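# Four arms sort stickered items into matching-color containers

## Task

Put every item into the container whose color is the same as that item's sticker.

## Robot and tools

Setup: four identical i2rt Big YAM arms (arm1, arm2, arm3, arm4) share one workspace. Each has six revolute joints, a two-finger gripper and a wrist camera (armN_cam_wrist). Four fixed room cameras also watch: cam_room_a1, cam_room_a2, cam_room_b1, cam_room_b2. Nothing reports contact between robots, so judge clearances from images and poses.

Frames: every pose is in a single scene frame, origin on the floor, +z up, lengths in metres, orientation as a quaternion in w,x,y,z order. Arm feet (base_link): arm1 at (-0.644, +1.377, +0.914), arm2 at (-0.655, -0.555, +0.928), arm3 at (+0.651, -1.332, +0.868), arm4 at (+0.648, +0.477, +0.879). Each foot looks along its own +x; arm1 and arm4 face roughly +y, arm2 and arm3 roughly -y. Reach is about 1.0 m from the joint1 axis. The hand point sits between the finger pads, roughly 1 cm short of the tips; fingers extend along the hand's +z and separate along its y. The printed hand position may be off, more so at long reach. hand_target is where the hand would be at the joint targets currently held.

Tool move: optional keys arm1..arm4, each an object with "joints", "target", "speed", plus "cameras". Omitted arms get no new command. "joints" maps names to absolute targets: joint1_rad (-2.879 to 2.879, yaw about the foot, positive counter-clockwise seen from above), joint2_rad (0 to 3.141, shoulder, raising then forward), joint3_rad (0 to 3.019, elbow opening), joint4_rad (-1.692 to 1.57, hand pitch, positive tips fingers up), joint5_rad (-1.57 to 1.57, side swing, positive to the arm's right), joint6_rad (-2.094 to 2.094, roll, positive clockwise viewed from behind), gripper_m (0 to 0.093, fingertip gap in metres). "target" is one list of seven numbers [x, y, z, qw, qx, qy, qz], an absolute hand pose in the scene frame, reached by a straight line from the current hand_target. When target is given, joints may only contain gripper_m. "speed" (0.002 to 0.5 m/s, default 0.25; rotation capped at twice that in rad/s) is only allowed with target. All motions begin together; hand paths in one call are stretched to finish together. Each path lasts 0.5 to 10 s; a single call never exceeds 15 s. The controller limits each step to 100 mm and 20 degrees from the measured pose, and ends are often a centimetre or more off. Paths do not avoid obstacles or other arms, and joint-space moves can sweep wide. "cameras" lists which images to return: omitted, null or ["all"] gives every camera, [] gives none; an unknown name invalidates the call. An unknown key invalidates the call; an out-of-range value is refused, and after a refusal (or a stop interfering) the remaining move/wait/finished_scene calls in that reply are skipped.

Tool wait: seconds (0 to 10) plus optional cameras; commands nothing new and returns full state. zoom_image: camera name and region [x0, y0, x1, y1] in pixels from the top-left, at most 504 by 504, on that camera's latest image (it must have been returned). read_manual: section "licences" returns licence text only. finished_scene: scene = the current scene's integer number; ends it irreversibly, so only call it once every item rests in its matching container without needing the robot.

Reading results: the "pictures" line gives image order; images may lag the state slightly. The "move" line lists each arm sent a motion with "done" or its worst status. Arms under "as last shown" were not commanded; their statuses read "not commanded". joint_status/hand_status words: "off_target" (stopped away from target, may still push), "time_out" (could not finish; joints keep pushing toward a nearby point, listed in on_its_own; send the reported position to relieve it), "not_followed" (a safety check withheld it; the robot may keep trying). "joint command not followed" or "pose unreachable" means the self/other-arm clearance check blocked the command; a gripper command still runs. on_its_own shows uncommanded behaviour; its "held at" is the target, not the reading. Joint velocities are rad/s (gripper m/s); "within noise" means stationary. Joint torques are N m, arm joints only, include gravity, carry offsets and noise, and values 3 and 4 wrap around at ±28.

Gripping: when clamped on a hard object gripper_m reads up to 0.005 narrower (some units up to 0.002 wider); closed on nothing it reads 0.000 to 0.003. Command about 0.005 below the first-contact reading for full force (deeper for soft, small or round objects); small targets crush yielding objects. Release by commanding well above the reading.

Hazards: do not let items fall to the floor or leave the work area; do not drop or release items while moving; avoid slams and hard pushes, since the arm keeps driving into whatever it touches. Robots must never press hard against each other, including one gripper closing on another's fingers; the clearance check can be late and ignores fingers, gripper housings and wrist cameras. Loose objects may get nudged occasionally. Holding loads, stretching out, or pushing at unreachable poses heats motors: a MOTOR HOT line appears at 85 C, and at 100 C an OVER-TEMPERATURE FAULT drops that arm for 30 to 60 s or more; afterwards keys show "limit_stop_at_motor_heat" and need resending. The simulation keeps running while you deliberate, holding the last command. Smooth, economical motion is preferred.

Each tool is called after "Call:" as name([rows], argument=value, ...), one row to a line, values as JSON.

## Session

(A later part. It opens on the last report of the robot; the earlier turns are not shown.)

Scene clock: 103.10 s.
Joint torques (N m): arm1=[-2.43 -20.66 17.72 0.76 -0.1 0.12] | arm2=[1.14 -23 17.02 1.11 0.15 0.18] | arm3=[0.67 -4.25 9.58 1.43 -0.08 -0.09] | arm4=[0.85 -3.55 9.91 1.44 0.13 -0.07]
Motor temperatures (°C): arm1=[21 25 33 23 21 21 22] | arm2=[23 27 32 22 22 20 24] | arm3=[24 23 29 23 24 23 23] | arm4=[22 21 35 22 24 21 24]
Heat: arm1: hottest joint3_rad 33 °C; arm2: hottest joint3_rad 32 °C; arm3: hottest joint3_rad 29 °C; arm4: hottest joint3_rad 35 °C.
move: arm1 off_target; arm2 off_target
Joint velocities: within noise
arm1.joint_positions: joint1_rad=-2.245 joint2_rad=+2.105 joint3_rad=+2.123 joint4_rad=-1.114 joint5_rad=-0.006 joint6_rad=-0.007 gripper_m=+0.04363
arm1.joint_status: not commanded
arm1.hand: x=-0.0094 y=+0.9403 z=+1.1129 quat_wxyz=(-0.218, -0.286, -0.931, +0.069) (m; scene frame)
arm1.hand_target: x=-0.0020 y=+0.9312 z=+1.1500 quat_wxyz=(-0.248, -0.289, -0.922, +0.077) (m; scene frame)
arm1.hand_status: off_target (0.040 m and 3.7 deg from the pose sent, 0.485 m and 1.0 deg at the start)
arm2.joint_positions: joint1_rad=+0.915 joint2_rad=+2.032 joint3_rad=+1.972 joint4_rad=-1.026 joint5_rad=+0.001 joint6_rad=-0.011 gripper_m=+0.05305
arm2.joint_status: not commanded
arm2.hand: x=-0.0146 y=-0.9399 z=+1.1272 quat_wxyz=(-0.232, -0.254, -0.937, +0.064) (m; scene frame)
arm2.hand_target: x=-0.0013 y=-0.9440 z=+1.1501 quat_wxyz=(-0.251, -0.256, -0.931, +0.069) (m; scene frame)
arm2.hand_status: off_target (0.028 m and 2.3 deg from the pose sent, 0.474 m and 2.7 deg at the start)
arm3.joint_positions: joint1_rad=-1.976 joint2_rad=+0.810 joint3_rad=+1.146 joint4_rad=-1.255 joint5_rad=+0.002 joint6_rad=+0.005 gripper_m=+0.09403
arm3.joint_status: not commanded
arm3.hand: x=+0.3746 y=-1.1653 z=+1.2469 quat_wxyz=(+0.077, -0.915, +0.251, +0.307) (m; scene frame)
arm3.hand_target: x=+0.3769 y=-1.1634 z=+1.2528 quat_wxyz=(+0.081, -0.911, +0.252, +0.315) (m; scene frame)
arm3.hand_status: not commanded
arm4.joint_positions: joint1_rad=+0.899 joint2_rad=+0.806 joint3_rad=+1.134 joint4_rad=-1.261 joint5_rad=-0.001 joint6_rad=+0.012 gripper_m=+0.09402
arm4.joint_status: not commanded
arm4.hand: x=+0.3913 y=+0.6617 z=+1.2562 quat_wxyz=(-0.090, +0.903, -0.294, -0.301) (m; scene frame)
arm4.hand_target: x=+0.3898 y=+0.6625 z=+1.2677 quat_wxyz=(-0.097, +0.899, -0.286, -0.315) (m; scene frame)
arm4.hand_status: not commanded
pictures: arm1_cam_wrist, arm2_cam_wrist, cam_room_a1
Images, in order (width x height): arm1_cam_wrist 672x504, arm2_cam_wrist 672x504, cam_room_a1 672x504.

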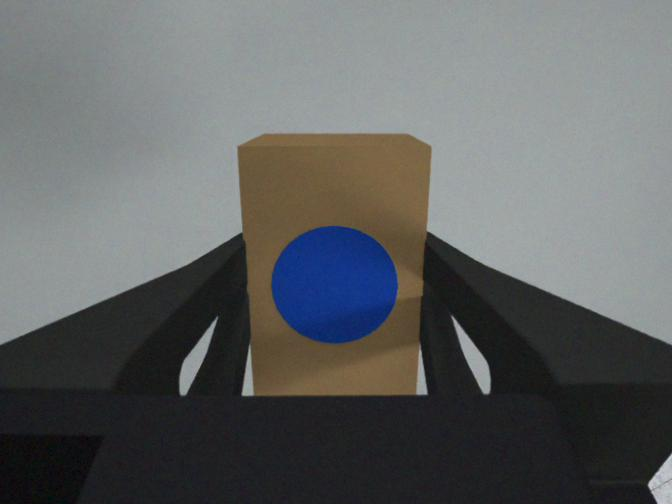

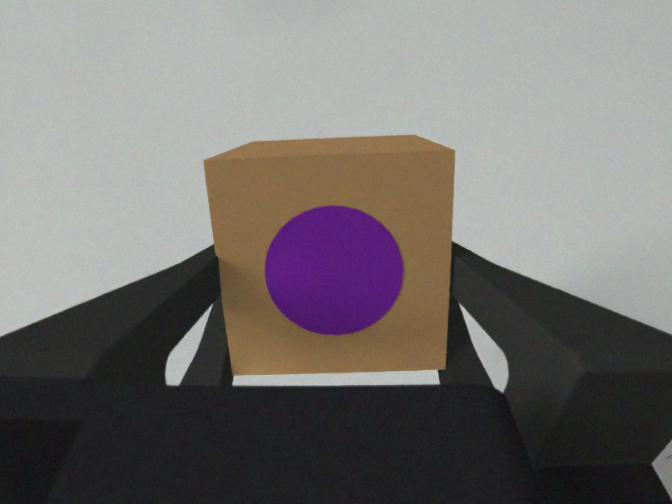

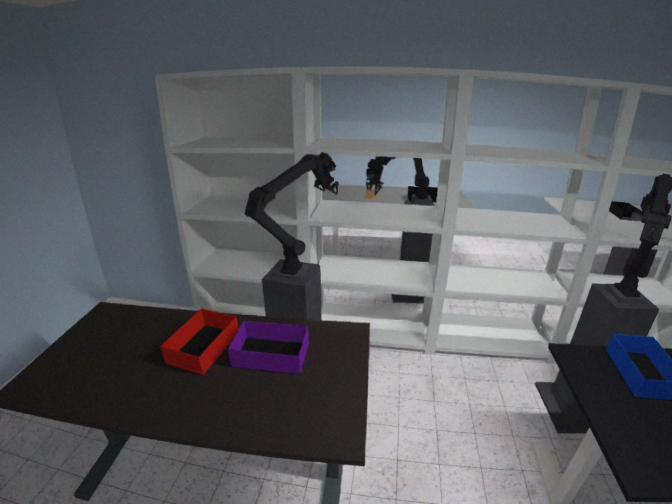

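Call:
move(arm1={"target":[0.0,0.93,1.055,-0.247,-0.289,-0.922,0.077],"speed":0.12}, arm2={"target":[0.0,-0.945,1.065,-0.25,-0.2566,-0.931,0.0688],"speed":0.12}, cameras=[])

Call:
move(arm1={"target":[0.0,0.93,1.033,-0.247,-0.289,-0.922,0.077],"speed":0.05}, arm2={"target":[0.0,-0.945,1.043,-0.25,-0.2566,-0.931,0.0688],"speed":0.05}, cameras=["cam_room_a1"])

Call:
move(arm1={"target":[0.0,0.93,1.022,-0.247,-0.289,-0.922,0.077],"speed":0.05}, arm2={"target":[0.0,-0.945,1.032,-0.25,-0.2566,-0.931,0.0688],"speed":0.05}, cameras=["cam_room_a1","cam_room_a2"])

Call:
zoom_image(camera="cam_room_a1", region=[340, 160, 410, 230])

Call:
zoom_image(camera="cam_room_a2", region=[260, 180, 330, 250])

Scene clock: 112.73 s.
Joint torques (N m): arm1=[-2.37 -19.43 11.93 1.77 -0.01 0.12] | arm2=[1.26 -22.36 10.66 2.69 0.15 0.19] | arm3=[0.67 -4.37 9.58 1.43 -0.08 -0.1] | arm4=[0.5 -3.78 9.96 1.32 0.1 -0.1]
Motor temperatures (°C): arm1=[21 26 34 23 21 21 22] | arm2=[23 27 33 22 22 20 24] | arm3=[24 23 29 23 24 23 23] | arm4=[22 21 36 22 24 21 24]
Heat: arm1: hottest joint3_rad 34 °C; arm2: hottest joint3_rad 33 °C; arm3: hottest joint3_rad 29 °C; arm4: hottest joint3_rad 36 °C.
move: arm1 done; arm2 off_target
Joint velocities: within noise
arm1.joint_positions: joint1_rad=-2.245 joint2_rad=+2.112 joint3_rad=+1.974 joint4_rad=-0.910 joint5_rad=-0.006 joint6_rad=-0.006 gripper_m=+0.04363
arm1.joint_status: not commanded
arm1.hand: x=-0.0031 y=+0.9354 z=+1.0573 quat_wxyz=(-0.240, -0.284, -0.925, +0.076) (m; scene frame)
arm1.hand_target: x=-0.0002 y=+0.9300 z=+1.0550 quat_wxyz=(-0.247, -0.289, -0.922, +0.077) (m; scene frame)
arm1.hand_status: done (0.007 m and 1.1 deg from the pose sent, 0.060 m and 3.7 deg at the start)
arm2.joint_positions: joint1_rad=+0.915 joint2_rad=+2.052 joint3_rad=+1.876 joint4_rad=-0.860 joint5_rad=+0.001 joint6_rad=-0.011 gripper_m=+0.05305
arm2.joint_status: not commanded
arm2.hand: x=-0.0047 y=-0.9457 z=+1.0839 quat_wxyz=(-0.254, -0.252, -0.931, +0.070) (m; scene frame)
arm2.hand_target: x=-0.0005 y=-0.9446 z=+1.0652 quat_wxyz=(-0.250, -0.257, -0.931, +0.069) (m; scene frame)
arm2.hand_status: off_target (0.019 m and 0.7 deg from the pose sent, 0.064 m and 2.3 deg at the start)
arm3, arm4: as last shown
pictures: none
No camera images: "cameras" was empty.

Scene clock: 113.73 s.
Joint torques (N m): arm1=[-1.96 -18.96 11.59 2.03 -0.02 0.14] | arm2=[1.14 -21.77 10.4 2.67 0.15 0.19] | arm3=[0.73 -4.19 9.54 1.47 -0.08 -0.1] | arm4=[1.44 -3.43 10.02 1.26 0.12 -0.05]
Motor temperatures (°C): arm1=[21 26 34 23 21 21 22] | arm2=[23 27 33 22 22 20 24] | arm3=[24 23 29 23 24 23 23] | arm4=[22 21 36 22 24 21 24]
Heat: arm1: hottest joint3_rad 34 °C; arm2: hottest joint3_rad 33 °C; arm3: hottest joint3_rad 29 °C; arm4: hottest joint3_rad 36 °C.
move: arm1 done; arm2 off_target
Joint velocities: within noise
arm1.joint_positions: joint1_rad=-2.245 joint2_rad=+2.122 joint3_rad=+1.937 joint4_rad=-0.860 joint5_rad=-0.006 joint6_rad=-0.006 gripper_m=+0.04363
arm1.joint_status: not commanded
arm1.hand: x=-0.0029 y=+0.9351 z=+1.0368 quat_wxyz=(-0.241, -0.284, -0.925, +0.076) (m; scene frame)
arm1.hand_target: x=-0.0002 y=+0.9300 z=+1.0331 quat_wxyz=(-0.247, -0.289, -0.922, +0.077) (m; scene frame)
arm1.hand_status: done (0.007 m and 1.0 deg from the pose sent, 0.025 m and 1.1 deg at the start)
arm2.joint_positions: joint1_rad=+0.915 joint2_rad=+2.062 joint3_rad=+1.843 joint4_rad=-0.810 joint5_rad=+0.001 joint6_rad=-0.011 gripper_m=+0.05305
arm2.joint_status: not commanded
arm2.hand: x=-0.0036 y=-0.9463 z=+1.0664 quat_wxyz=(-0.257, -0.252, -0.930, +0.071) (m; scene frame)
arm2.hand_target: x=-0.0006 y=-0.9445 z=+1.0434 quat_wxyz=(-0.250, -0.257, -0.931, +0.069) (m; scene frame)
arm2.hand_status: off_target (0.024 m and 1.0 deg from the pose sent, 0.041 m and 0.7 deg at the start)
arm3, arm4: as last shown
pictures: cam_room_a1
Images, in order (width x height): cam_room_a1 672x504.

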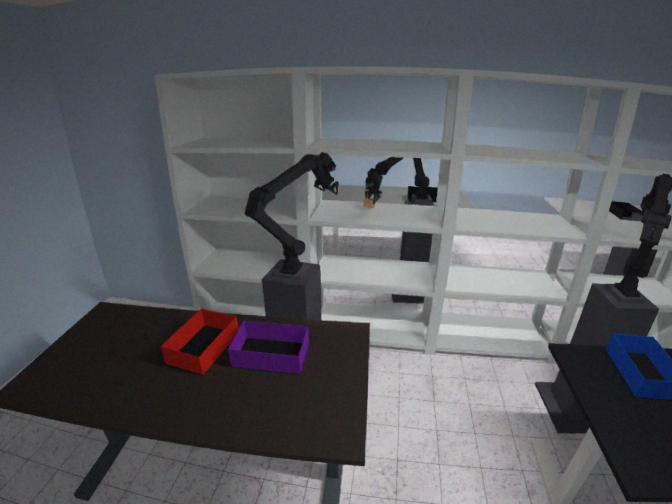

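Scene clock: 114.70 s.
Joint torques (N m): arm1=[-2.61 -18.61 10.97 1.88 -0.05 0.12] | arm2=[1.2 -21.83 10.26 2.69 0.15 0.18] | arm3=[0.56 -4.25 9.58 1.43 -0.07 -0.11] | arm4=[1.2 -3.84 9.84 1.29 0.13 -0.09]
Motor temperatures (°C): arm1=[21 26 34 23 21 21 22] | arm2=[23 27 33 22 22 20 24] | arm3=[24 23 29 23 24 23 23] | arm4=[22 21 36 22 24 21 24]
Heat: arm1: hottest joint3_rad 34 °C; arm2: hottest joint3_rad 33 °C; arm3: hottest joint3_rad 29 °C; arm4: hottest joint3_rad 36 °C.
move: arm1 off_target; arm2 off_target
Joint velocities: within noise
arm1.joint_positions: joint1_rad=-2.245 joint2_rad=+2.123 joint3_rad=+1.925 joint4_rad=-0.836 joint5_rad=-0.006 joint6_rad=-0.006 gripper_m=+0.04363
arm1.joint_status: not commanded
arm1.hand: x=-0.0015 y=+0.9341 z=+1.0337 quat_wxyz=(-0.246, -0.284, -0.923, +0.078) (m; scene frame)
arm1.hand_target: x=-0.0003 y=+0.9301 z=+1.0219 quat_wxyz=(-0.247, -0.289, -0.922, +0.077) (m; scene frame)
arm1.hand_status: off_target (0.012 m and 0.6 deg from the pose sent, 0.016 m and 1.0 deg at the start)
arm2.joint_positions: joint1_rad=+0.915 joint2_rad=+2.069 joint3_rad=+1.828 joint4_rad=-0.786 joint5_rad=+0.001 joint6_rad=-0.011 gripper_m=+0.05305
arm2.joint_status: not commanded
arm2.hand: x=-0.0031 y=-0.9466 z=+1.0568 quat_wxyz=(-0.258, -0.252, -0.930, +0.072) (m; scene frame)
arm2.hand_target: x=-0.0008 y=-0.9444 z=+1.0323 quat_wxyz=(-0.250, -0.257, -0.931, +0.069) (m; scene frame)
arm2.hand_status: off_target (0.025 m and 1.1 deg from the pose sent, 0.034 m and 1.0 deg at the start)
arm3, arm4: as last shown
pictures: cam_room_a1, cam_room_a2
Images, in order (width x height): cam_room_a1 672x504, cam_room_a2 672x504.

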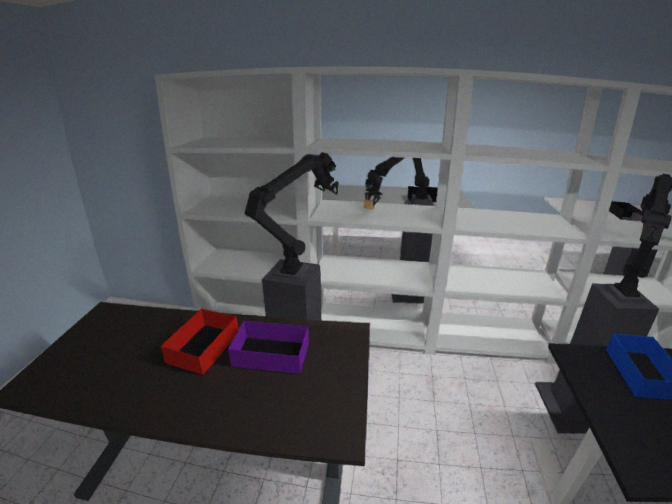

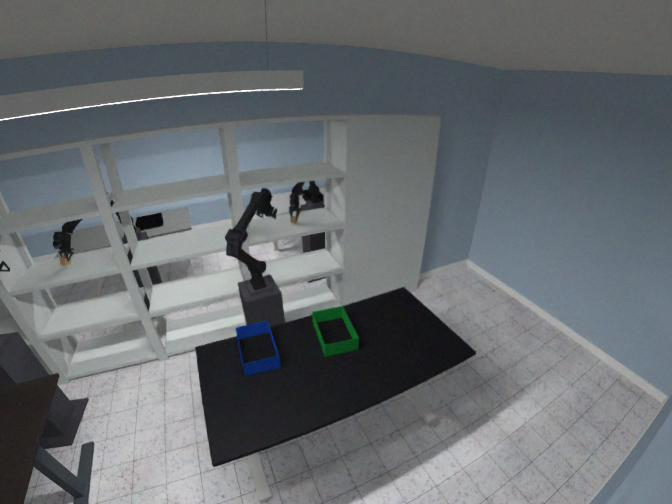

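Scaled by 7.200.

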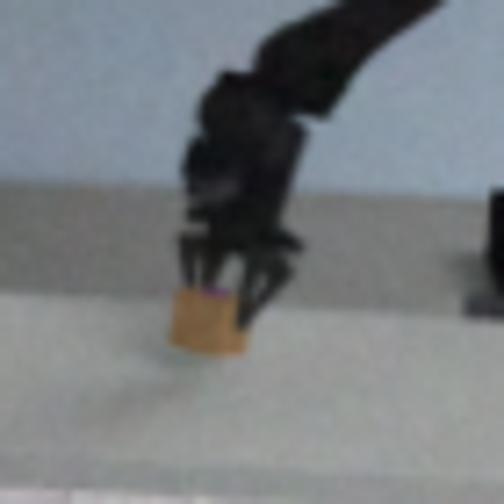

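Scaled by 7.200.

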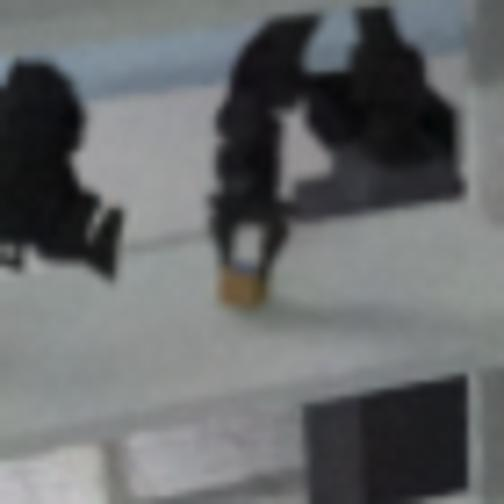

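Call:
move(arm1={"target":[0.0,0.93,1.013,-0.247,-0.289,-0.922,0.077],"speed":0.05}, arm2={"target":[0.0,-0.945,1.019,-0.25,-0.2566,-0.931,0.0688],"speed":0.05}, cameras=[])

Call:
move(arm2={"target":[0.0,-0.945,1.008,-0.25,-0.2566,-0.931,0.0688],"speed":0.05}, cameras=["cam_room_a1","cam_room_a2"])

Call:
zoom_image(camera="cam_room_a1", region=[340, 160, 410, 230])

Call:
zoom_image(camera="cam_room_a2", region=[260, 180, 330, 250])

Scene clock: 122.20 s.
Joint torques (N m): arm1=[-1.67 -18.08 10.19 1.98 -0.04 0.1] | arm2=[1.08 -21.83 10.25 2.7 0.14 0.18] | arm3=[0.67 -4.19 9.59 1.46 -0.08 -0.11] | arm4=[0.97 -3.55 9.96 1.33 0.11 -0.07]
Motor temperatures (°C): arm1=[21 25 33 23 21 21 22] | arm2=[23 28 32 22 22 20 24] | arm3=[24 23 29 23 24 23 23] | arm4=[22 21 36 22 24 21 24]
Heat: arm1: hottest joint3_rad 33 °C; arm2: hottest joint3_rad 32 °C; arm3: hottest joint3_rad 29 °C; arm4: hottest joint3_rad 36 °C.
move: arm1 off_target; arm2 off_target
Joint velocities: within noise
arm1.joint_positions: joint1_rad=-2.245 joint2_rad=+2.123 joint3_rad=+1.918 joint4_rad=-0.815 joint5_rad=-0.007 joint6_rad=-0.005 gripper_m=+0.04363
arm1.joint_status: not commanded
arm1.hand: x=+0.0006 y=+0.9328 z=+1.0330 quat_wxyz=(-0.253, -0.284, -0.922, +0.080) (m; scene frame)
arm1.hand_target: x=-0.0005 y=+0.9303 z=+1.0131 quat_wxyz=(-0.247, -0.289, -0.922, +0.077) (m; scene frame)
arm1.hand_status: off_target (0.020 m and 1.0 deg from the pose sent, 0.021 m and 0.6 deg at the start)
arm2.joint_positions: joint1_rad=+0.915 joint2_rad=+2.081 joint3_rad=+1.810 joint4_rad=-0.758 joint5_rad=+0.001 joint6_rad=-0.011 gripper_m=+0.05305
arm2.joint_status: not commanded
arm2.hand: x=-0.0027 y=-0.9467 z=+1.0429 quat_wxyz=(-0.258, -0.252, -0.930, +0.071) (m; scene frame)
arm2.hand_target: x=-0.0006 y=-0.9445 z=+1.0193 quat_wxyz=(-0.250, -0.257, -0.931, +0.069) (m; scene frame)
arm2.hand_status: off_target (0.024 m and 1.1 deg from the pose sent, 0.038 m and 1.1 deg at the start)
arm3, arm4: as last shown
pictures: none
No camera images: "cameras" was empty.

Scene clock: 123.17 s.
Joint torques (N m): arm1=[-1.73 -17.79 10.43 2 0.02 0.11] | arm2=[1.14 -21.6 10.02 2.69 0.13 0.19] | arm3=[0.56 -4.42 9.57 1.43 -0.08 -0.09] | arm4=[1.44 -3.9 9.98 1.26 0.13 -0.07]
Motor temperatures (°C): arm1=[21 25 33 23 21 21 22] | arm2=[23 28 32 22 22 20 24] | arm3=[24 23 29 23 24 23 23] | arm4=[22 21 36 22 24 21 24]
Heat: arm1: hottest joint3_rad 33 °C; arm2: hottest joint3_rad 32 °C; arm3: hottest joint3_rad 29 °C; arm4: hottest joint3_rad 36 °C.
move: arm2 off_target
Joint velocities: within noise
arm1, arm3, arm4: as last shown
arm2.joint_positions: joint1_rad=+0.915 joint2_rad=+2.085 joint3_rad=+1.798 joint4_rad=-0.734 joint5_rad=+0.001 joint6_rad=-0.011 gripper_m=+0.05305
arm2.joint_status: not commanded
arm2.hand: x=-0.0016 y=-0.9473 z=+1.0369 quat_wxyz=(-0.262, -0.252, -0.929, +0.072) (m; scene frame)
arm2.hand_target: x=-0.0009 y=-0.9444 z=+1.0084 quat_wxyz=(-0.250, -0.257, -0.931, +0.069) (m; scene frame)
arm2.hand_status: off_target (0.029 m and 1.5 deg from the pose sent, 0.035 m and 1.1 deg at the start)
pictures: cam_room_a1, cam_room_a2
Images, in order (width x height): cam_room_a1 672x504, cam_room_a2 672x504.

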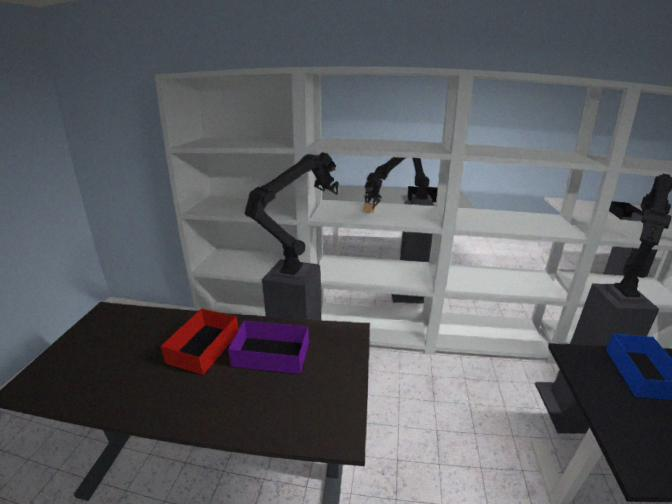

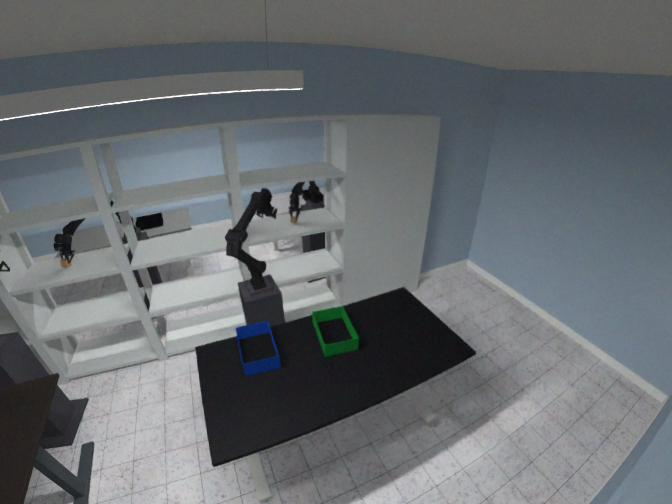

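Scaled by 7.200.

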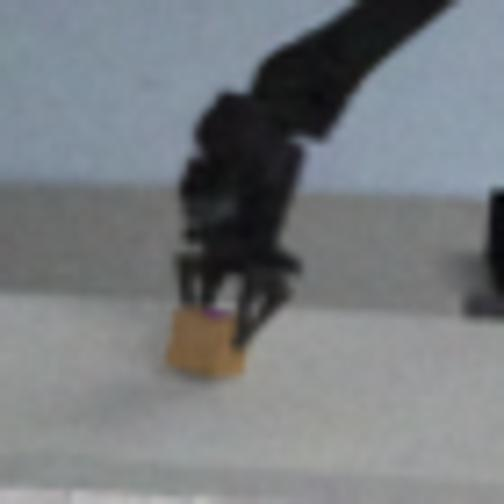

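Scaled by 7.200.

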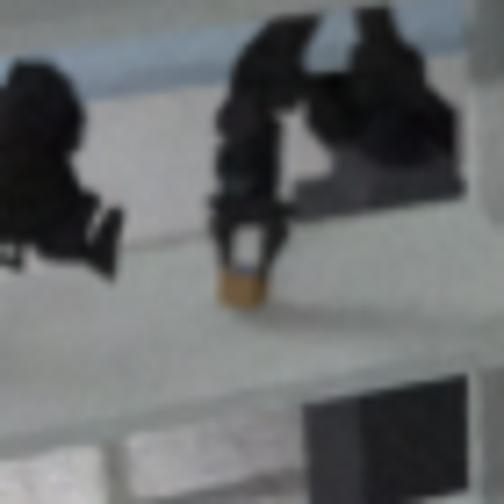

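Call:
move(arm1={"target":[0.0,0.93,1.031,-0.247,-0.289,-0.922,0.077],"speed":0.05}, arm2={"target":[0.0,-0.945,1.0,-0.25,-0.2566,-0.931,0.0688],"speed":0.05}, cameras=[])

Call:
move(arm2={"target":[0.0,-0.945,1.03,-0.25,-0.2566,-0.931,0.0688],"speed":0.06}, cameras=[])

Call:
move(arm1={"joints":{"gripper_m":0.085}}, arm2={"joints":{"gripper_m":0.088}}, cameras=["arm1_cam_wrist","arm2_cam_wrist"])

Scene clock: 128.97 s.
Joint torques (N m): arm1=[-1.79 -18.61 12.85 0.53 -0.05 0.12] | arm2=[1.14 -21.13 9.57 2.69 0.14 0.18] | arm3=[0.62 -4.42 9.59 1.47 -0.09 -0.1] | arm4=[0.32 -3.43 9.94 1.37 0.11 -0.08]
Motor temperatures (°C): arm1=[21 25 33 23 21 21 22] | arm2=[23 27 32 22 22 20 24] | arm3=[24 23 29 23 24 23 23] | arm4=[22 21 36 22 24 21 24]
Heat: arm1: hottest joint3_rad 33 °C; arm2: hottest joint3_rad 32 °C; arm3: hottest joint3_rad 29 °C; arm4: hottest joint3_rad 36 °C.
move: arm1 done; arm2 off_target
Joint velocities: within noise
arm1.joint_positions: joint1_rad=-2.245 joint2_rad=+2.123 joint3_rad=+1.918 joint4_rad=-0.817 joint5_rad=-0.007 joint6_rad=-0.004 gripper_m=+0.04363
arm1.joint_status: not commanded
arm1.hand: x=+0.0003 y=+0.9330 z=+1.0328 quat_wxyz=(-0.252, -0.284, -0.922, +0.079) (m; scene frame)
arm1.hand_target: x=-0.0001 y=+0.9300 z=+1.0309 quat_wxyz=(-0.247, -0.289, -0.922, +0.077) (m; scene frame)
arm1.hand_status: done (0.003 m and 0.8 deg from the pose sent, 0.004 m and 1.0 deg at the start)
arm2.joint_positions: joint1_rad=+0.915 joint2_rad=+2.085 joint3_rad=+1.792 joint4_rad=-0.716 joint5_rad=+0.001 joint6_rad=-0.011 gripper_m=+0.05305
arm2.joint_status: not commanded
arm2.hand: x=+0.0000 y=-0.9483 z=+1.0363 quat_wxyz=(-0.267, -0.252, -0.927, +0.074) (m; scene frame)
arm2.hand_target: x=-0.0014 y=-0.9441 z=+1.0006 quat_wxyz=(-0.250, -0.257, -0.931, +0.069) (m; scene frame)
arm2.hand_status: off_target (0.036 m and 2.2 deg from the pose sent, 0.037 m and 1.5 deg at the start)
arm3, arm4: as last shown
pictures: none
No camera images: "cameras" was empty.

Scene clock: 129.97 s.
Joint torques (N m): arm1=[-2.14 -18.96 12.94 0.54 -0.02 0.09] | arm2=[1.08 -22.95 13.05 0.53 0.13 0.15] | arm3=[0.56 -4.48 9.55 1.43 -0.08 -0.11] | arm4=[0.73 -3.6 9.88 1.37 0.14 -0.07]
Motor temperatures (°C): arm1=[21 25 34 23 21 21 22] | arm2=[23 27 32 22 22 20 24] | arm3=[24 23 29 23 24 23 23] | arm4=[22 21 36 22 24 21 24]
Heat: arm1: hottest joint3_rad 34 °C; arm2: hottest joint3_rad 32 °C; arm3: hottest joint3_rad 29 °C; arm4: hottest joint3_rad 36 °C.
move: arm2 done
Joint velocities: within noise
arm1, arm3, arm4: as last shown
arm2.joint_positions: joint1_rad=+0.915 joint2_rad=+2.085 joint3_rad=+1.792 joint4_rad=-0.728 joint5_rad=+0.001 joint6_rad=-0.008 gripper_m=+0.05305
arm2.joint_status: not commanded
arm2.hand: x=-0.0023 y=-0.9470 z=+1.0346 quat_wxyz=(-0.261, -0.253, -0.929, +0.072) (m; scene frame)
arm2.hand_target: x=-0.0001 y=-0.9448 z=+1.0299 quat_wxyz=(-0.250, -0.256, -0.931, +0.069) (m; scene frame)
arm2.hand_status: done (0.005 m and 1.4 deg from the pose sent, 0.007 m and 2.2 deg at the start)
pictures: none
No camera images: "cameras" was empty.

Scene clock: 130.53 s.
Joint torques (N m): arm1=[-2.26 -19.31 12.79 0.85 0 0.1] | arm2=[1.03 -23 13 1.22 0.13 0.16] | arm3=[0.5 -4.25 9.59 1.43 -0.08 -0.11] | arm4=[0.62 -4.07 9.95 1.44 0.13 -0.07]
Motor temperatures (°C): arm1=[21 25 34 23 21 21 22] | arm2=[23 27 32 22 22 20 24] | arm3=[24 23 29 23 24 23 23] | arm4=[22 21 36 22 24 21 24]
Heat: arm1: hottest joint3_rad 34 °C; arm2: hottest joint3_rad 32 °C; arm3: hottest joint3_rad 29 °C; arm4: hottest joint3_rad 36 °C.
move: arm1 done; arm2 done
Joint velocities: within noise
arm1.joint_positions: joint1_rad=-2.245 joint2_rad=+2.124 joint3_rad=+1.918 joint4_rad=-0.824 joint5_rad=-0.007 joint6_rad=-0.004 gripper_m=+0.08496
arm1.joint_status: all done
arm1.hand: x=-0.0010 y=+0.9339 z=+1.0310 quat_wxyz=(-0.248, -0.285, -0.923, +0.078) (m; scene frame)
arm1.hand_target: x=-0.0001 y=+0.9300 z=+1.0310 quat_wxyz=(-0.247, -0.289, -0.922, +0.077) (m; scene frame)
arm1.hand_status: not commanded
arm2.joint_positions: joint1_rad=+0.915 joint2_rad=+2.086 joint3_rad=+1.792 joint4_rad=-0.745 joint5_rad=+0.002 joint6_rad=-0.008 gripper_m=+0.08793
arm2.joint_status: all done
arm2.hand: x=-0.0053 y=-0.9452 z=+1.0322 quat_wxyz=(-0.253, -0.254, -0.931, +0.070) (m; scene frame)
arm2.hand_target: x=-0.0001 y=-0.9448 z=+1.0299 quat_wxyz=(-0.250, -0.256, -0.931, +0.069) (m; scene frame)
arm2.hand_status: not commanded
arm3.joint_positions: joint1_rad=-1.976 joint2_rad=+0.810 joint3_rad=+1.146 joint4_rad=-1.255 joint5_rad=+0.002 joint6_rad=+0.005 gripper_m=+0.09403
arm3.joint_status: not commanded
arm3.hand: x=+0.3746 y=-1.1653 z=+1.2469 quat_wxyz=(+0.077, -0.915, +0.251, +0.307) (m; scene frame)
arm3.hand_target: x=+0.3769 y=-1.1634 z=+1.2528 quat_wxyz=(+0.081, -0.911, +0.252, +0.315) (m; scene frame)
arm3.hand_status: not commanded
arm4.joint_positions: joint1_rad=+0.899 joint2_rad=+0.806 joint3_rad=+1.134 joint4_rad=-1.261 joint5_rad=-0.001 joint6_rad=+0.012 gripper_m=+0.09402
arm4.joint_status: not commanded
arm4.hand: x=+0.3913 y=+0.6617 z=+1.2562 quat_wxyz=(-0.090, +0.903, -0.294, -0.301) (m; scene frame)
arm4.hand_target: x=+0.3898 y=+0.6625 z=+1.2677 quat_wxyz=(-0.097, +0.899, -0.286, -0.315) (m; scene frame)
arm4.hand_status: not commanded
pictures: arm1_cam_wrist, arm2_cam_wrist
Images, in order (width x height): arm1_cam_wrist 672x504, arm2_cam_wrist 672x504.

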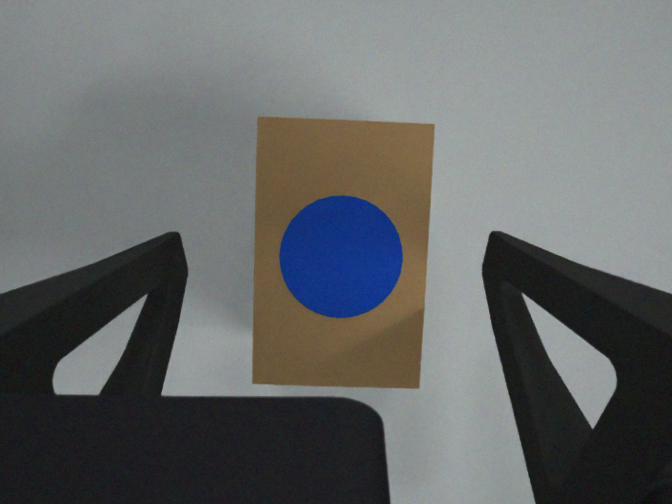

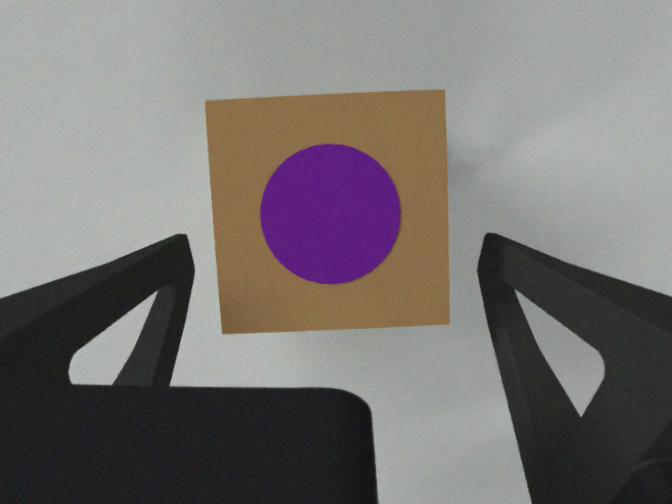

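Call:
move(arm1={"target":[-0.39,1.2,1.22,-0.247,-0.289,-0.922,0.077],"speed":0.35}, arm2={"target":[-0.4,-0.71,1.22,-0.25,-0.2566,-0.931,0.0688],"speed":0.35}, cameras=[])

Call:
move(arm3={"target":[0.01,-0.95,1.13,-0.0688,0.931,-0.2566,-0.25],"speed":0.35}, arm4={"target":[0.01,0.935,1.13,-0.077,0.922,-0.289,-0.247],"speed":0.35}, cameras=["arm3_cam_wrist","arm4_cam_wrist"])

Scene clock: 139.27 s.
Joint torques (N m): arm1=[-2.61 0.15 11.44 0.65 -0.08 -0.04] | arm2=[0.79 -2.73 10.24 1.26 0.04 0.12] | arm3=[0.62 -4.31 9.58 1.4 -0.08 -0.1] | arm4=[0.79 -3.72 9.95 1.35 0.12 -0.08]
Motor temperatures (°C): arm1=[21 26 34 23 21 21 22] | arm2=[23 27 33 22 22 20 24] | arm3=[24 23 30 23 24 23 23] | arm4=[22 21 37 22 24 21 24]
Heat: arm1: hottest joint3_rad 34 °C; arm2: hottest joint3_rad 33 °C; arm3: hottest joint3_rad 30 °C; arm4: hottest joint3_rad 37 °C.
move: arm1 done; arm2 off_target
Joint velocities: within noise
arm1.joint_positions: joint1_rad=-2.252 joint2_rad=+0.787 joint3_rad=+0.986 joint4_rad=-1.217 joint5_rad=-0.013 joint6_rad=-0.004 gripper_m=+0.08496
arm1.joint_status: not commanded
arm1.hand: x=-0.3873 y=+1.2018 z=+1.2225 quat_wxyz=(-0.254, -0.286, -0.920, +0.078) (m; scene frame)
arm1.hand_target: x=-0.3900 y=+1.2000 z=+1.2201 quat_wxyz=(-0.247, -0.289, -0.922, +0.077) (m; scene frame)
arm1.hand_status: done (0.004 m and 0.9 deg from the pose sent, 0.508 m and 0.6 deg at the start)
arm2.joint_positions: joint1_rad=+0.915 joint2_rad=+0.763 joint3_rad=+0.948 joint4_rad=-1.193 joint5_rad=+0.002 joint6_rad=-0.008 gripper_m=+0.08793
arm2.joint_status: not commanded
arm2.hand: x=-0.3972 y=-0.7117 z=+1.2314 quat_wxyz=(-0.267, -0.253, -0.927, +0.074) (m; scene frame)
arm2.hand_target: x=-0.4001 y=-0.7099 z=+1.2202 quat_wxyz=(-0.250, -0.257, -0.931, +0.069) (m; scene frame)
arm2.hand_status: off_target (0.012 m and 2.1 deg from the pose sent, 0.496 m and 0.5 deg at the start)
arm3, arm4: as last shown
pictures: none
No camera images: "cameras" was empty.

Scene clock: 141.63 s.
Joint torques (N m): arm1=[-2.73 0.26 11.48 0.95 -0.07 -0.05] | arm2=[0.91 -2.9 10.21 1.26 0.03 0.12] | arm3=[1.38 -24.23 14.06 0.57 0.12 -0.07] | arm4=[0.73 -24.41 12.55 0.47 0.04 -0.1]
Motor temperatures (°C): arm1=[21 26 34 23 21 21 22] | arm2=[23 27 33 22 22 20 24] | arm3=[24 23 30 23 24 23 23] | arm4=[22 21 37 22 24 21 24]
Heat: arm1: hottest joint3_rad 34 °C; arm2: hottest joint3_rad 33 °C; arm3: hottest joint3_rad 30 °C; arm4: hottest joint3_rad 37 °C.
move: arm3 off_target; arm4 off_target
Joint velocities: within noise
arm1, arm2: as last shown
arm3.joint_positions: joint1_rad=-1.976 joint2_rad=+1.988 joint3_rad=+2.009 joint4_rad=-1.109 joint5_rad=+0.012 joint6_rad=+0.005 gripper_m=+0.09403
arm3.joint_status: not commanded
arm3.hand: x=+0.0176 y=-0.9582 z=+1.1007 quat_wxyz=(+0.061, -0.937, +0.257, +0.227) (m; scene frame)
arm3.hand_target: x=+0.0113 y=-0.9509 z=+1.1299 quat_wxyz=(+0.069, -0.931, +0.257, +0.250) (m; scene frame)
arm3.hand_status: off_target (0.031 m and 2.9 deg from the pose sent, 0.439 m and 6.8 deg at the start)
arm4.joint_positions: joint1_rad=+0.899 joint2_rad=+2.129 joint3_rad=+2.217 joint4_rad=-1.167 joint5_rad=-0.001 joint6_rad=+0.000 gripper_m=+0.09402
arm4.joint_status: not commanded
arm4.hand: x=+0.0151 y=+0.9268 z=+1.1136 quat_wxyz=(-0.071, +0.924, -0.295, -0.234) (m; scene frame)
arm4.hand_target: x=+0.0106 y=+0.9344 z=+1.1298 quat_wxyz=(-0.077, +0.922, -0.289, -0.247) (m; scene frame)
arm4.hand_status: off_target (0.019 m and 1.8 deg from the pose sent, 0.486 m and 6.8 deg at the start)
pictures: arm3_cam_wrist, arm4_cam_wrist
Images, in order (width x height): arm3_cam_wrist 672x504, arm4_cam_wrist 672x504.

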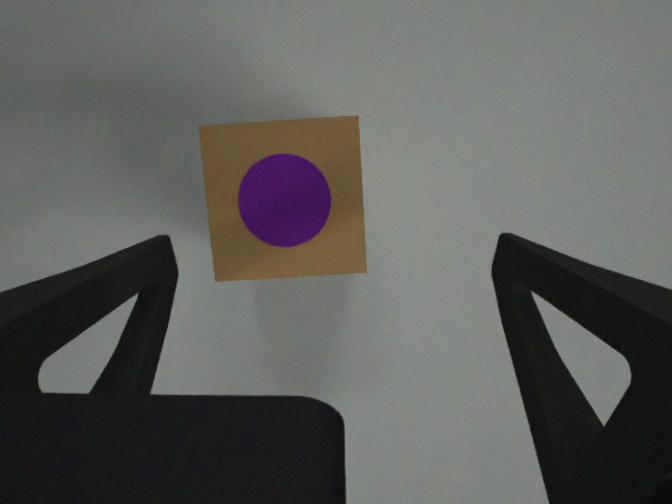

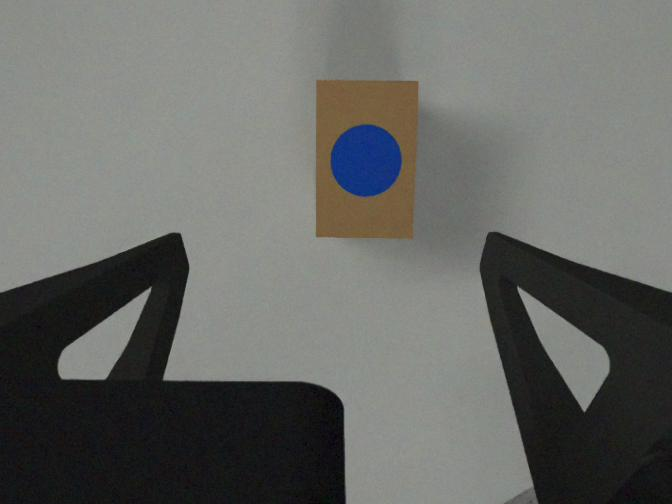

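Call:
move(arm3={"target":[-0.010,-0.961,1.05,-0.0574,0.941,-0.259,-0.208],"speed":0.15}, arm4={"target":[-0.007,0.962,1.02,-0.0646,0.931,-0.292,-0.206],"speed":0.15}, cameras=["arm3_cam_wrist","arm4_cam_wrist"])

Scene clock: 153.93 s.
Joint torques (N m): arm1=[-2.43 0.15 11.22 0.72 -0.04 -0.05] | arm2=[0.79 -2.78 10.22 1.25 0.03 0.12] | arm3=[2.37 -24.59 12.49 1.26 0.13 0.04] | arm4=[0.38 -24.82 12.33 0.98 -0.03 -0.09]
Motor temperatures (°C): arm1=[21 26 35 23 21 21 22] | arm2=[23 27 32 22 22 20 23] | arm3=[24 24 32 23 24 23 23] | arm4=[22 22 39 22 24 21 24]
Heat: arm1: hottest joint3_rad 35 °C; arm2: hottest joint3_rad 32 °C; arm3: hottest joint3_rad 32 °C; arm4: hottest joint3_rad 39 °C.
move: arm3 off_target; arm4 off_target
Joint velocities: within noise
arm1, arm2: as last shown
arm3.joint_positions: joint1_rad=-1.964 joint2_rad=+2.083 joint3_rad=+2.009 joint4_rad=-1.101 joint5_rad=+0.023 joint6_rad=+0.019 gripper_m=+0.09403
arm3.joint_status: not commanded
arm3.hand: x=+0.0065 y=-0.9603 z=+1.0336 quat_wxyz=(+0.053, -0.946, +0.262, +0.186) (m; scene frame)
arm3.hand_target: x=-0.0091 y=-0.9615 z=+1.0501 quat_wxyz=(+0.057, -0.941, +0.259, +0.208) (m; scene frame)
arm3.hand_status: off_target (0.023 m and 2.7 deg from the pose sent, 0.058 m and 2.3 deg at the start)
arm4.joint_positions: joint1_rad=+0.883 joint2_rad=+2.283 joint3_rad=+2.266 joint4_rad=-1.145 joint5_rad=-0.004 joint6_rad=-0.015 gripper_m=+0.09399
arm4.joint_status: not commanded
arm4.hand: x=+0.0022 y=+0.9501 z=+1.0213 quat_wxyz=(-0.060, +0.933, -0.297, -0.195) (m; scene frame)
arm4.hand_target: x=-0.0062 y=+0.9614 z=+1.0200 quat_wxyz=(-0.065, +0.931, -0.292, -0.207) (m; scene frame)
arm4.hand_status: off_target (0.015 m and 1.5 deg from the pose sent, 0.103 m and 3.4 deg at the start)
pictures: arm3_cam_wrist, arm4_cam_wrist
Images, in order (width x height): arm3_cam_wrist 672x504, arm4_cam_wrist 672x504.

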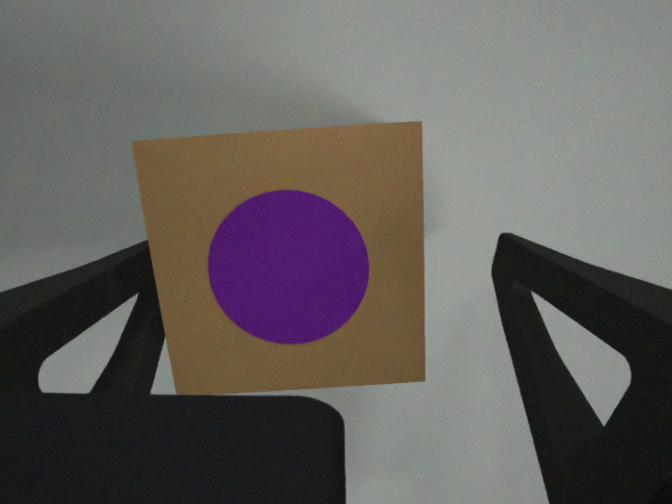

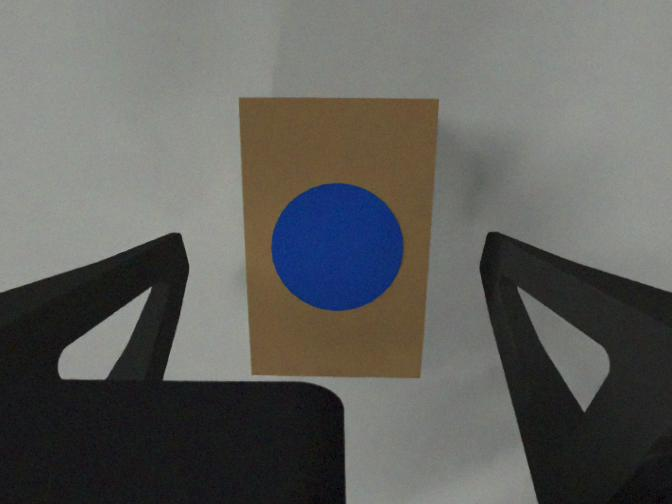

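Call:
move(arm4={"joints":{"gripper_m":0.03}}, arm3={"target":[-0.005,-0.965,1.085,-0.0574,0.941,-0.259,-0.208],"speed":0.15}, cameras=[])

Call:
move(arm3={"target":[-0.017,-0.975,1.075,-0.0574,0.941,-0.259,-0.208],"speed":0.15}, arm4={"target":[0.01,0.935,1.13,-0.077,0.922,-0.289,-0.247],"speed":0.2}, cameras=["arm3_cam_wrist","arm4_cam_wrist"])

Scene clock: 180.23 s.
Joint torques (N m): arm1=[-2.73 -0.62 11.51 0.87 -0.07 -0.05] | arm2=[0.73 -2.84 10.24 1.26 0.04 0.12] | arm3=[2.55 -26.64 13.74 0.4 0.13 0.03] | arm4=[0.79 -24.47 12.31 0.99 -0.03 -0.1]
Motor temperatures (°C): arm1=[21 25 35 23 21 21 22] | arm2=[23 26 31 22 22 20 23] | arm3=[24 26 34 23 24 23 23] | arm4=[22 23 40 22 24 21 24]
Heat: arm1: hottest joint3_rad 35 °C; arm2: hottest joint3_rad 31 °C; arm3: hottest joint3_rad 34 °C; arm4: hottest joint3_rad 40 °C.
move: arm3 off_target; arm4 off_target
Joint velocities: within noise
arm1, arm2: as last shown
arm3.joint_positions: joint1_rad=-1.964 joint2_rad=+2.080 joint3_rad=+2.043 joint4_rad=-1.155 joint5_rad=+0.023 joint6_rad=+0.021 gripper_m=+0.09403
arm3.joint_status: not commanded
arm3.hand: x=+0.0101 y=-0.9620 z=+1.0472 quat_wxyz=(+0.051, -0.947, +0.263, +0.178) (m; scene frame)
arm3.hand_target: x=-0.0033 y=-0.9658 z=+1.0848 quat_wxyz=(+0.057, -0.941, +0.259, +0.208) (m; scene frame)
arm3.hand_status: off_target (0.041 m and 3.7 deg from the pose sent, 0.053 m and 2.7 deg at the start)
arm4.joint_positions: joint1_rad=+0.883 joint2_rad=+2.283 joint3_rad=+2.266 joint4_rad=-1.145 joint5_rad=-0.004 joint6_rad=-0.016 gripper_m=+0.04410
arm4.joint_status: gripper_m off_target (ended at +0.04413, target +0.03000)
arm4.hand: x=+0.0022 y=+0.9501 z=+1.0213 quat_wxyz=(-0.061, +0.933, -0.296, -0.195) (m; scene frame)
arm4.hand_target: x=-0.0063 y=+0.9614 z=+1.0200 quat_wxyz=(-0.065, +0.932, -0.292, -0.207) (m; scene frame)
arm4.hand_status: not commanded
pictures: none
No camera images: "cameras" was empty.

Scene clock: 181.57 s.
Joint torques (N m): arm1=[-2.55 -0.32 11.41 0.96 -0.06 -0.04] | arm2=[0.73 -2.84 10.19 1.26 0.04 0.13] | arm3=[2.26 -24.82 14.2 0.94 0.15 0.03] | arm4=[1.14 -25.47 10.29 0.66 0.13 0.08]
Motor temperatures (°C): arm1=[21 25 35 23 21 21 21] | arm2=[23 26 31 22 22 20 23] | arm3=[24 26 34 23 24 23 23] | arm4=[22 23 40 22 24 21 25]
Heat: arm1: hottest joint3_rad 35 °C; arm2: hottest joint3_rad 31 °C; arm3: hottest joint3_rad 34 °C; arm4: hottest joint3_rad 40 °C.
move: arm3 off_target; arm4 done
Joint velocities: within noise
arm1, arm2: as last shown
arm3.joint_positions: joint1_rad=-1.940 joint2_rad=+2.080 joint3_rad=+2.043 joint4_rad=-1.155 joint5_rad=+0.032 joint6_rad=+0.041 gripper_m=+0.09403
arm3.joint_status: not commanded
arm3.hand: x=+0.0022 y=-0.9761 z=+1.0474 quat_wxyz=(+0.051, -0.947, +0.262, +0.178) (m; scene frame)
arm3.hand_target: x=-0.0152 y=-0.9759 z=+1.0751 quat_wxyz=(+0.057, -0.941, +0.259, +0.208) (m; scene frame)
arm3.hand_status: off_target (0.034 m and 3.6 deg from the pose sent, 0.041 m and 3.7 deg at the start)
arm4.joint_positions: joint1_rad=+0.887 joint2_rad=+2.138 joint3_rad=+2.258 joint4_rad=-1.174 joint5_rad=-0.004 joint6_rad=-0.016 gripper_m=+0.04410
arm4.joint_status: not commanded
arm4.hand: x=+0.0148 y=+0.9379 z=+1.1259 quat_wxyz=(-0.077, +0.922, -0.291, -0.245) (m; scene frame)
arm4.hand_target: x=+0.0101 y=+0.9349 z=+1.1298 quat_wxyz=(-0.077, +0.922, -0.289, -0.247) (m; scene frame)
arm4.hand_status: done (0.007 m and 0.3 deg from the pose sent, 0.110 m and 6.4 deg at the start)
pictures: arm3_cam_wrist, arm4_cam_wrist
Images, in order (width x height): arm3_cam_wrist 672x504, arm4_cam_wrist 672x504.

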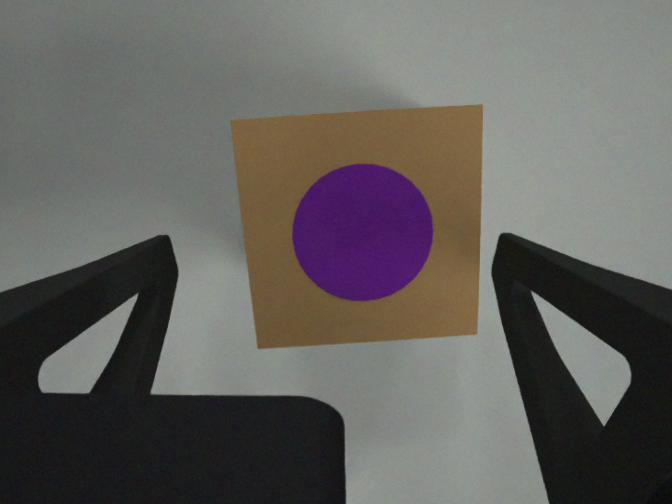

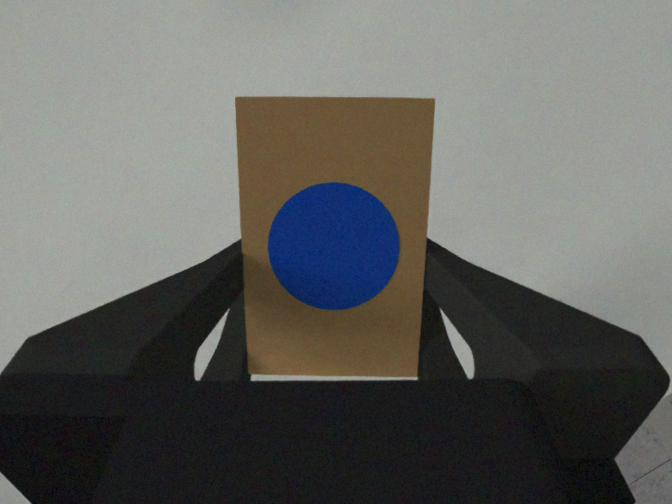

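Call:
move(arm3={"target":[-0.012,-0.967,1.05,-0.0574,0.941,-0.259,-0.208],"speed":0.1}, arm4={"target":[0.38,0.665,1.22,-0.077,0.922,-0.289,-0.247],"speed":0.35}, cameras=["arm3_cam_wrist"])

Call:
move(arm4={"joints":{"joint1_rad":-1.88}}, cameras=["arm4_cam_wrist"])

Scene clock: 189.83 s.
Joint torques (N m): arm1=[-2.08 -0.03 11.51 0.85 0 -0.04] | arm2=[0.67 -2.84 10.24 1.26 0.04 0.12] | arm3=[1.38 -24.47 9.61 1.35 -0.07 -0.11] | arm4=[1.2 -2.9 9.03 0.53 0.2 0.19]
Motor temperatures (°C): arm1=[21 25 35 23 21 21 21] | arm2=[23 26 31 22 22 20 23] | arm3=[24 27 34 23 24 23 23] | arm4=[22 24 39 22 24 21 25]
Heat: arm1: hottest joint3_rad 35 °C; arm2: hottest joint3_rad 31 °C; arm3: hottest joint3_rad 34 °C; arm4: hottest joint3_rad 39 °C.
move: arm3 done; arm4 done
Joint velocities: within noise
arm1, arm2: as last shown
arm3.joint_positions: joint1_rad=-1.940 joint2_rad=+2.080 joint3_rad=+2.043 joint4_rad=-1.101 joint5_rad=+0.032 joint6_rad=+0.041 gripper_m=+0.09403
arm3.joint_status: not commanded
arm3.hand: x=-0.0085 y=-0.9704 z=+1.0525 quat_wxyz=(+0.057, -0.942, +0.261, +0.203) (m; scene frame)
arm3.hand_target: x=-0.0118 y=-0.9670 z=+1.0498 quat_wxyz=(+0.057, -0.941, +0.259, +0.208) (m; scene frame)
arm3.hand_status: done (0.005 m and 0.6 deg from the pose sent, 0.017 m and 3.6 deg at the start)
arm4.joint_positions: joint1_rad=+0.907 joint2_rad=+0.873 joint3_rad=+1.109 joint4_rad=-1.272 joint5_rad=+0.004 joint6_rad=-0.010 gripper_m=+0.04410
arm4.joint_status: not commanded
arm4.hand: x=+0.3813 y=+0.6663 z=+1.2220 quat_wxyz=(-0.080, +0.921, -0.285, -0.253) (m; scene frame)
arm4.hand_target: x=+0.3799 y=+0.6650 z=+1.2200 quat_wxyz=(-0.077, +0.922, -0.289, -0.247) (m; scene frame)
arm4.hand_status: done (0.003 m and 0.9 deg from the pose sent, 0.466 m and 0.3 deg at the start)
pictures: arm3_cam_wrist
Images, in order (width x height): arm3_cam_wrist 672x504.

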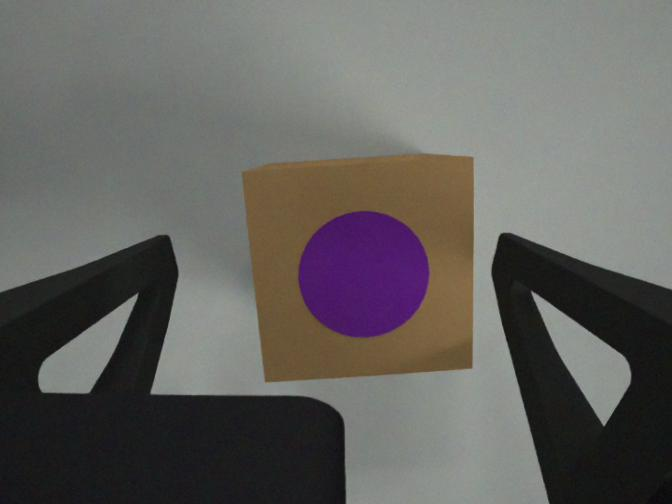

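Scene clock: 192.10 s.
Joint torques (N m): arm1=[-2.96 -0.09 11.33 0.79 -0.08 0] | arm2=[0.85 -2.84 10.25 1.28 0.05 0.12] | arm3=[1.32 -24.53 9.65 1.37 -0.06 -0.11] | arm4=[0.26 -3.96 9.07 0.61 0.03 0.14]
Motor temperatures (°C): arm1=[21 25 35 23 21 21 21] | arm2=[23 26 31 22 22 20 23] | arm3=[24 27 34 23 24 23 23] | arm4=[22 24 38 22 24 21 25]
Heat: arm1: hottest joint3_rad 35 °C; arm2: hottest joint3_rad 31 °C; arm3: hottest joint3_rad 34 °C; arm4: hottest joint3_rad 38 °C.
move: arm4 done
Joint velocities: within noise
arm1, arm2, arm3: as last shown
arm3.hand: x=-0.0085 y=-0.9703 z=+1.0525 quat_wxyz=(+0.057, -0.942, +0.261, +0.203) (m; scene frame)
arm3.hand_target: x=-0.0119 y=-0.9669 z=+1.0498 quat_wxyz=(+0.058, -0.941, +0.259, +0.208) (m; scene frame)
arm4.joint_positions: joint1_rad=-1.879 joint2_rad=+0.884 joint3_rad=+1.109 joint4_rad=-1.272 joint5_rad=+0.009 joint6_rad=-0.007 gripper_m=+0.04407
arm4.joint_status: all done
arm4.hand: x=+0.9682 y=+0.3943 z=+1.2169 quat_wxyz=(-0.254, -0.119, -0.959, +0.040) (m; scene frame)
arm4.hand_target: x=+0.9664 y=+0.3948 z=+1.2182 quat_wxyz=(-0.253, -0.124, -0.959, +0.038) (m; scene frame)
arm4.hand_status: not commanded
pictures: arm4_cam_wrist
Images, in order (width x height): arm4_cam_wrist 672x504.

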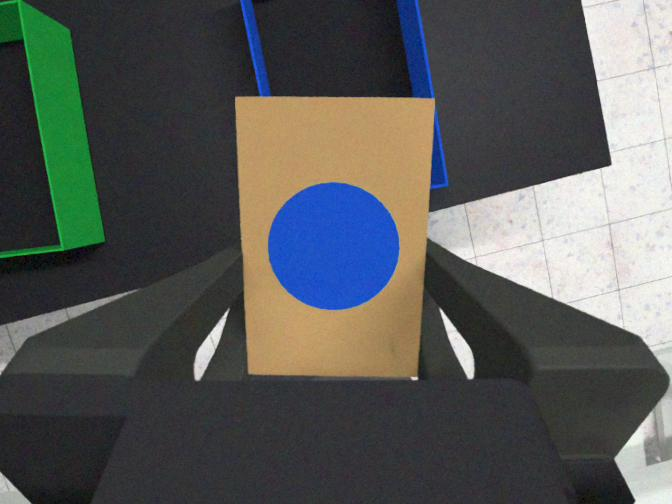

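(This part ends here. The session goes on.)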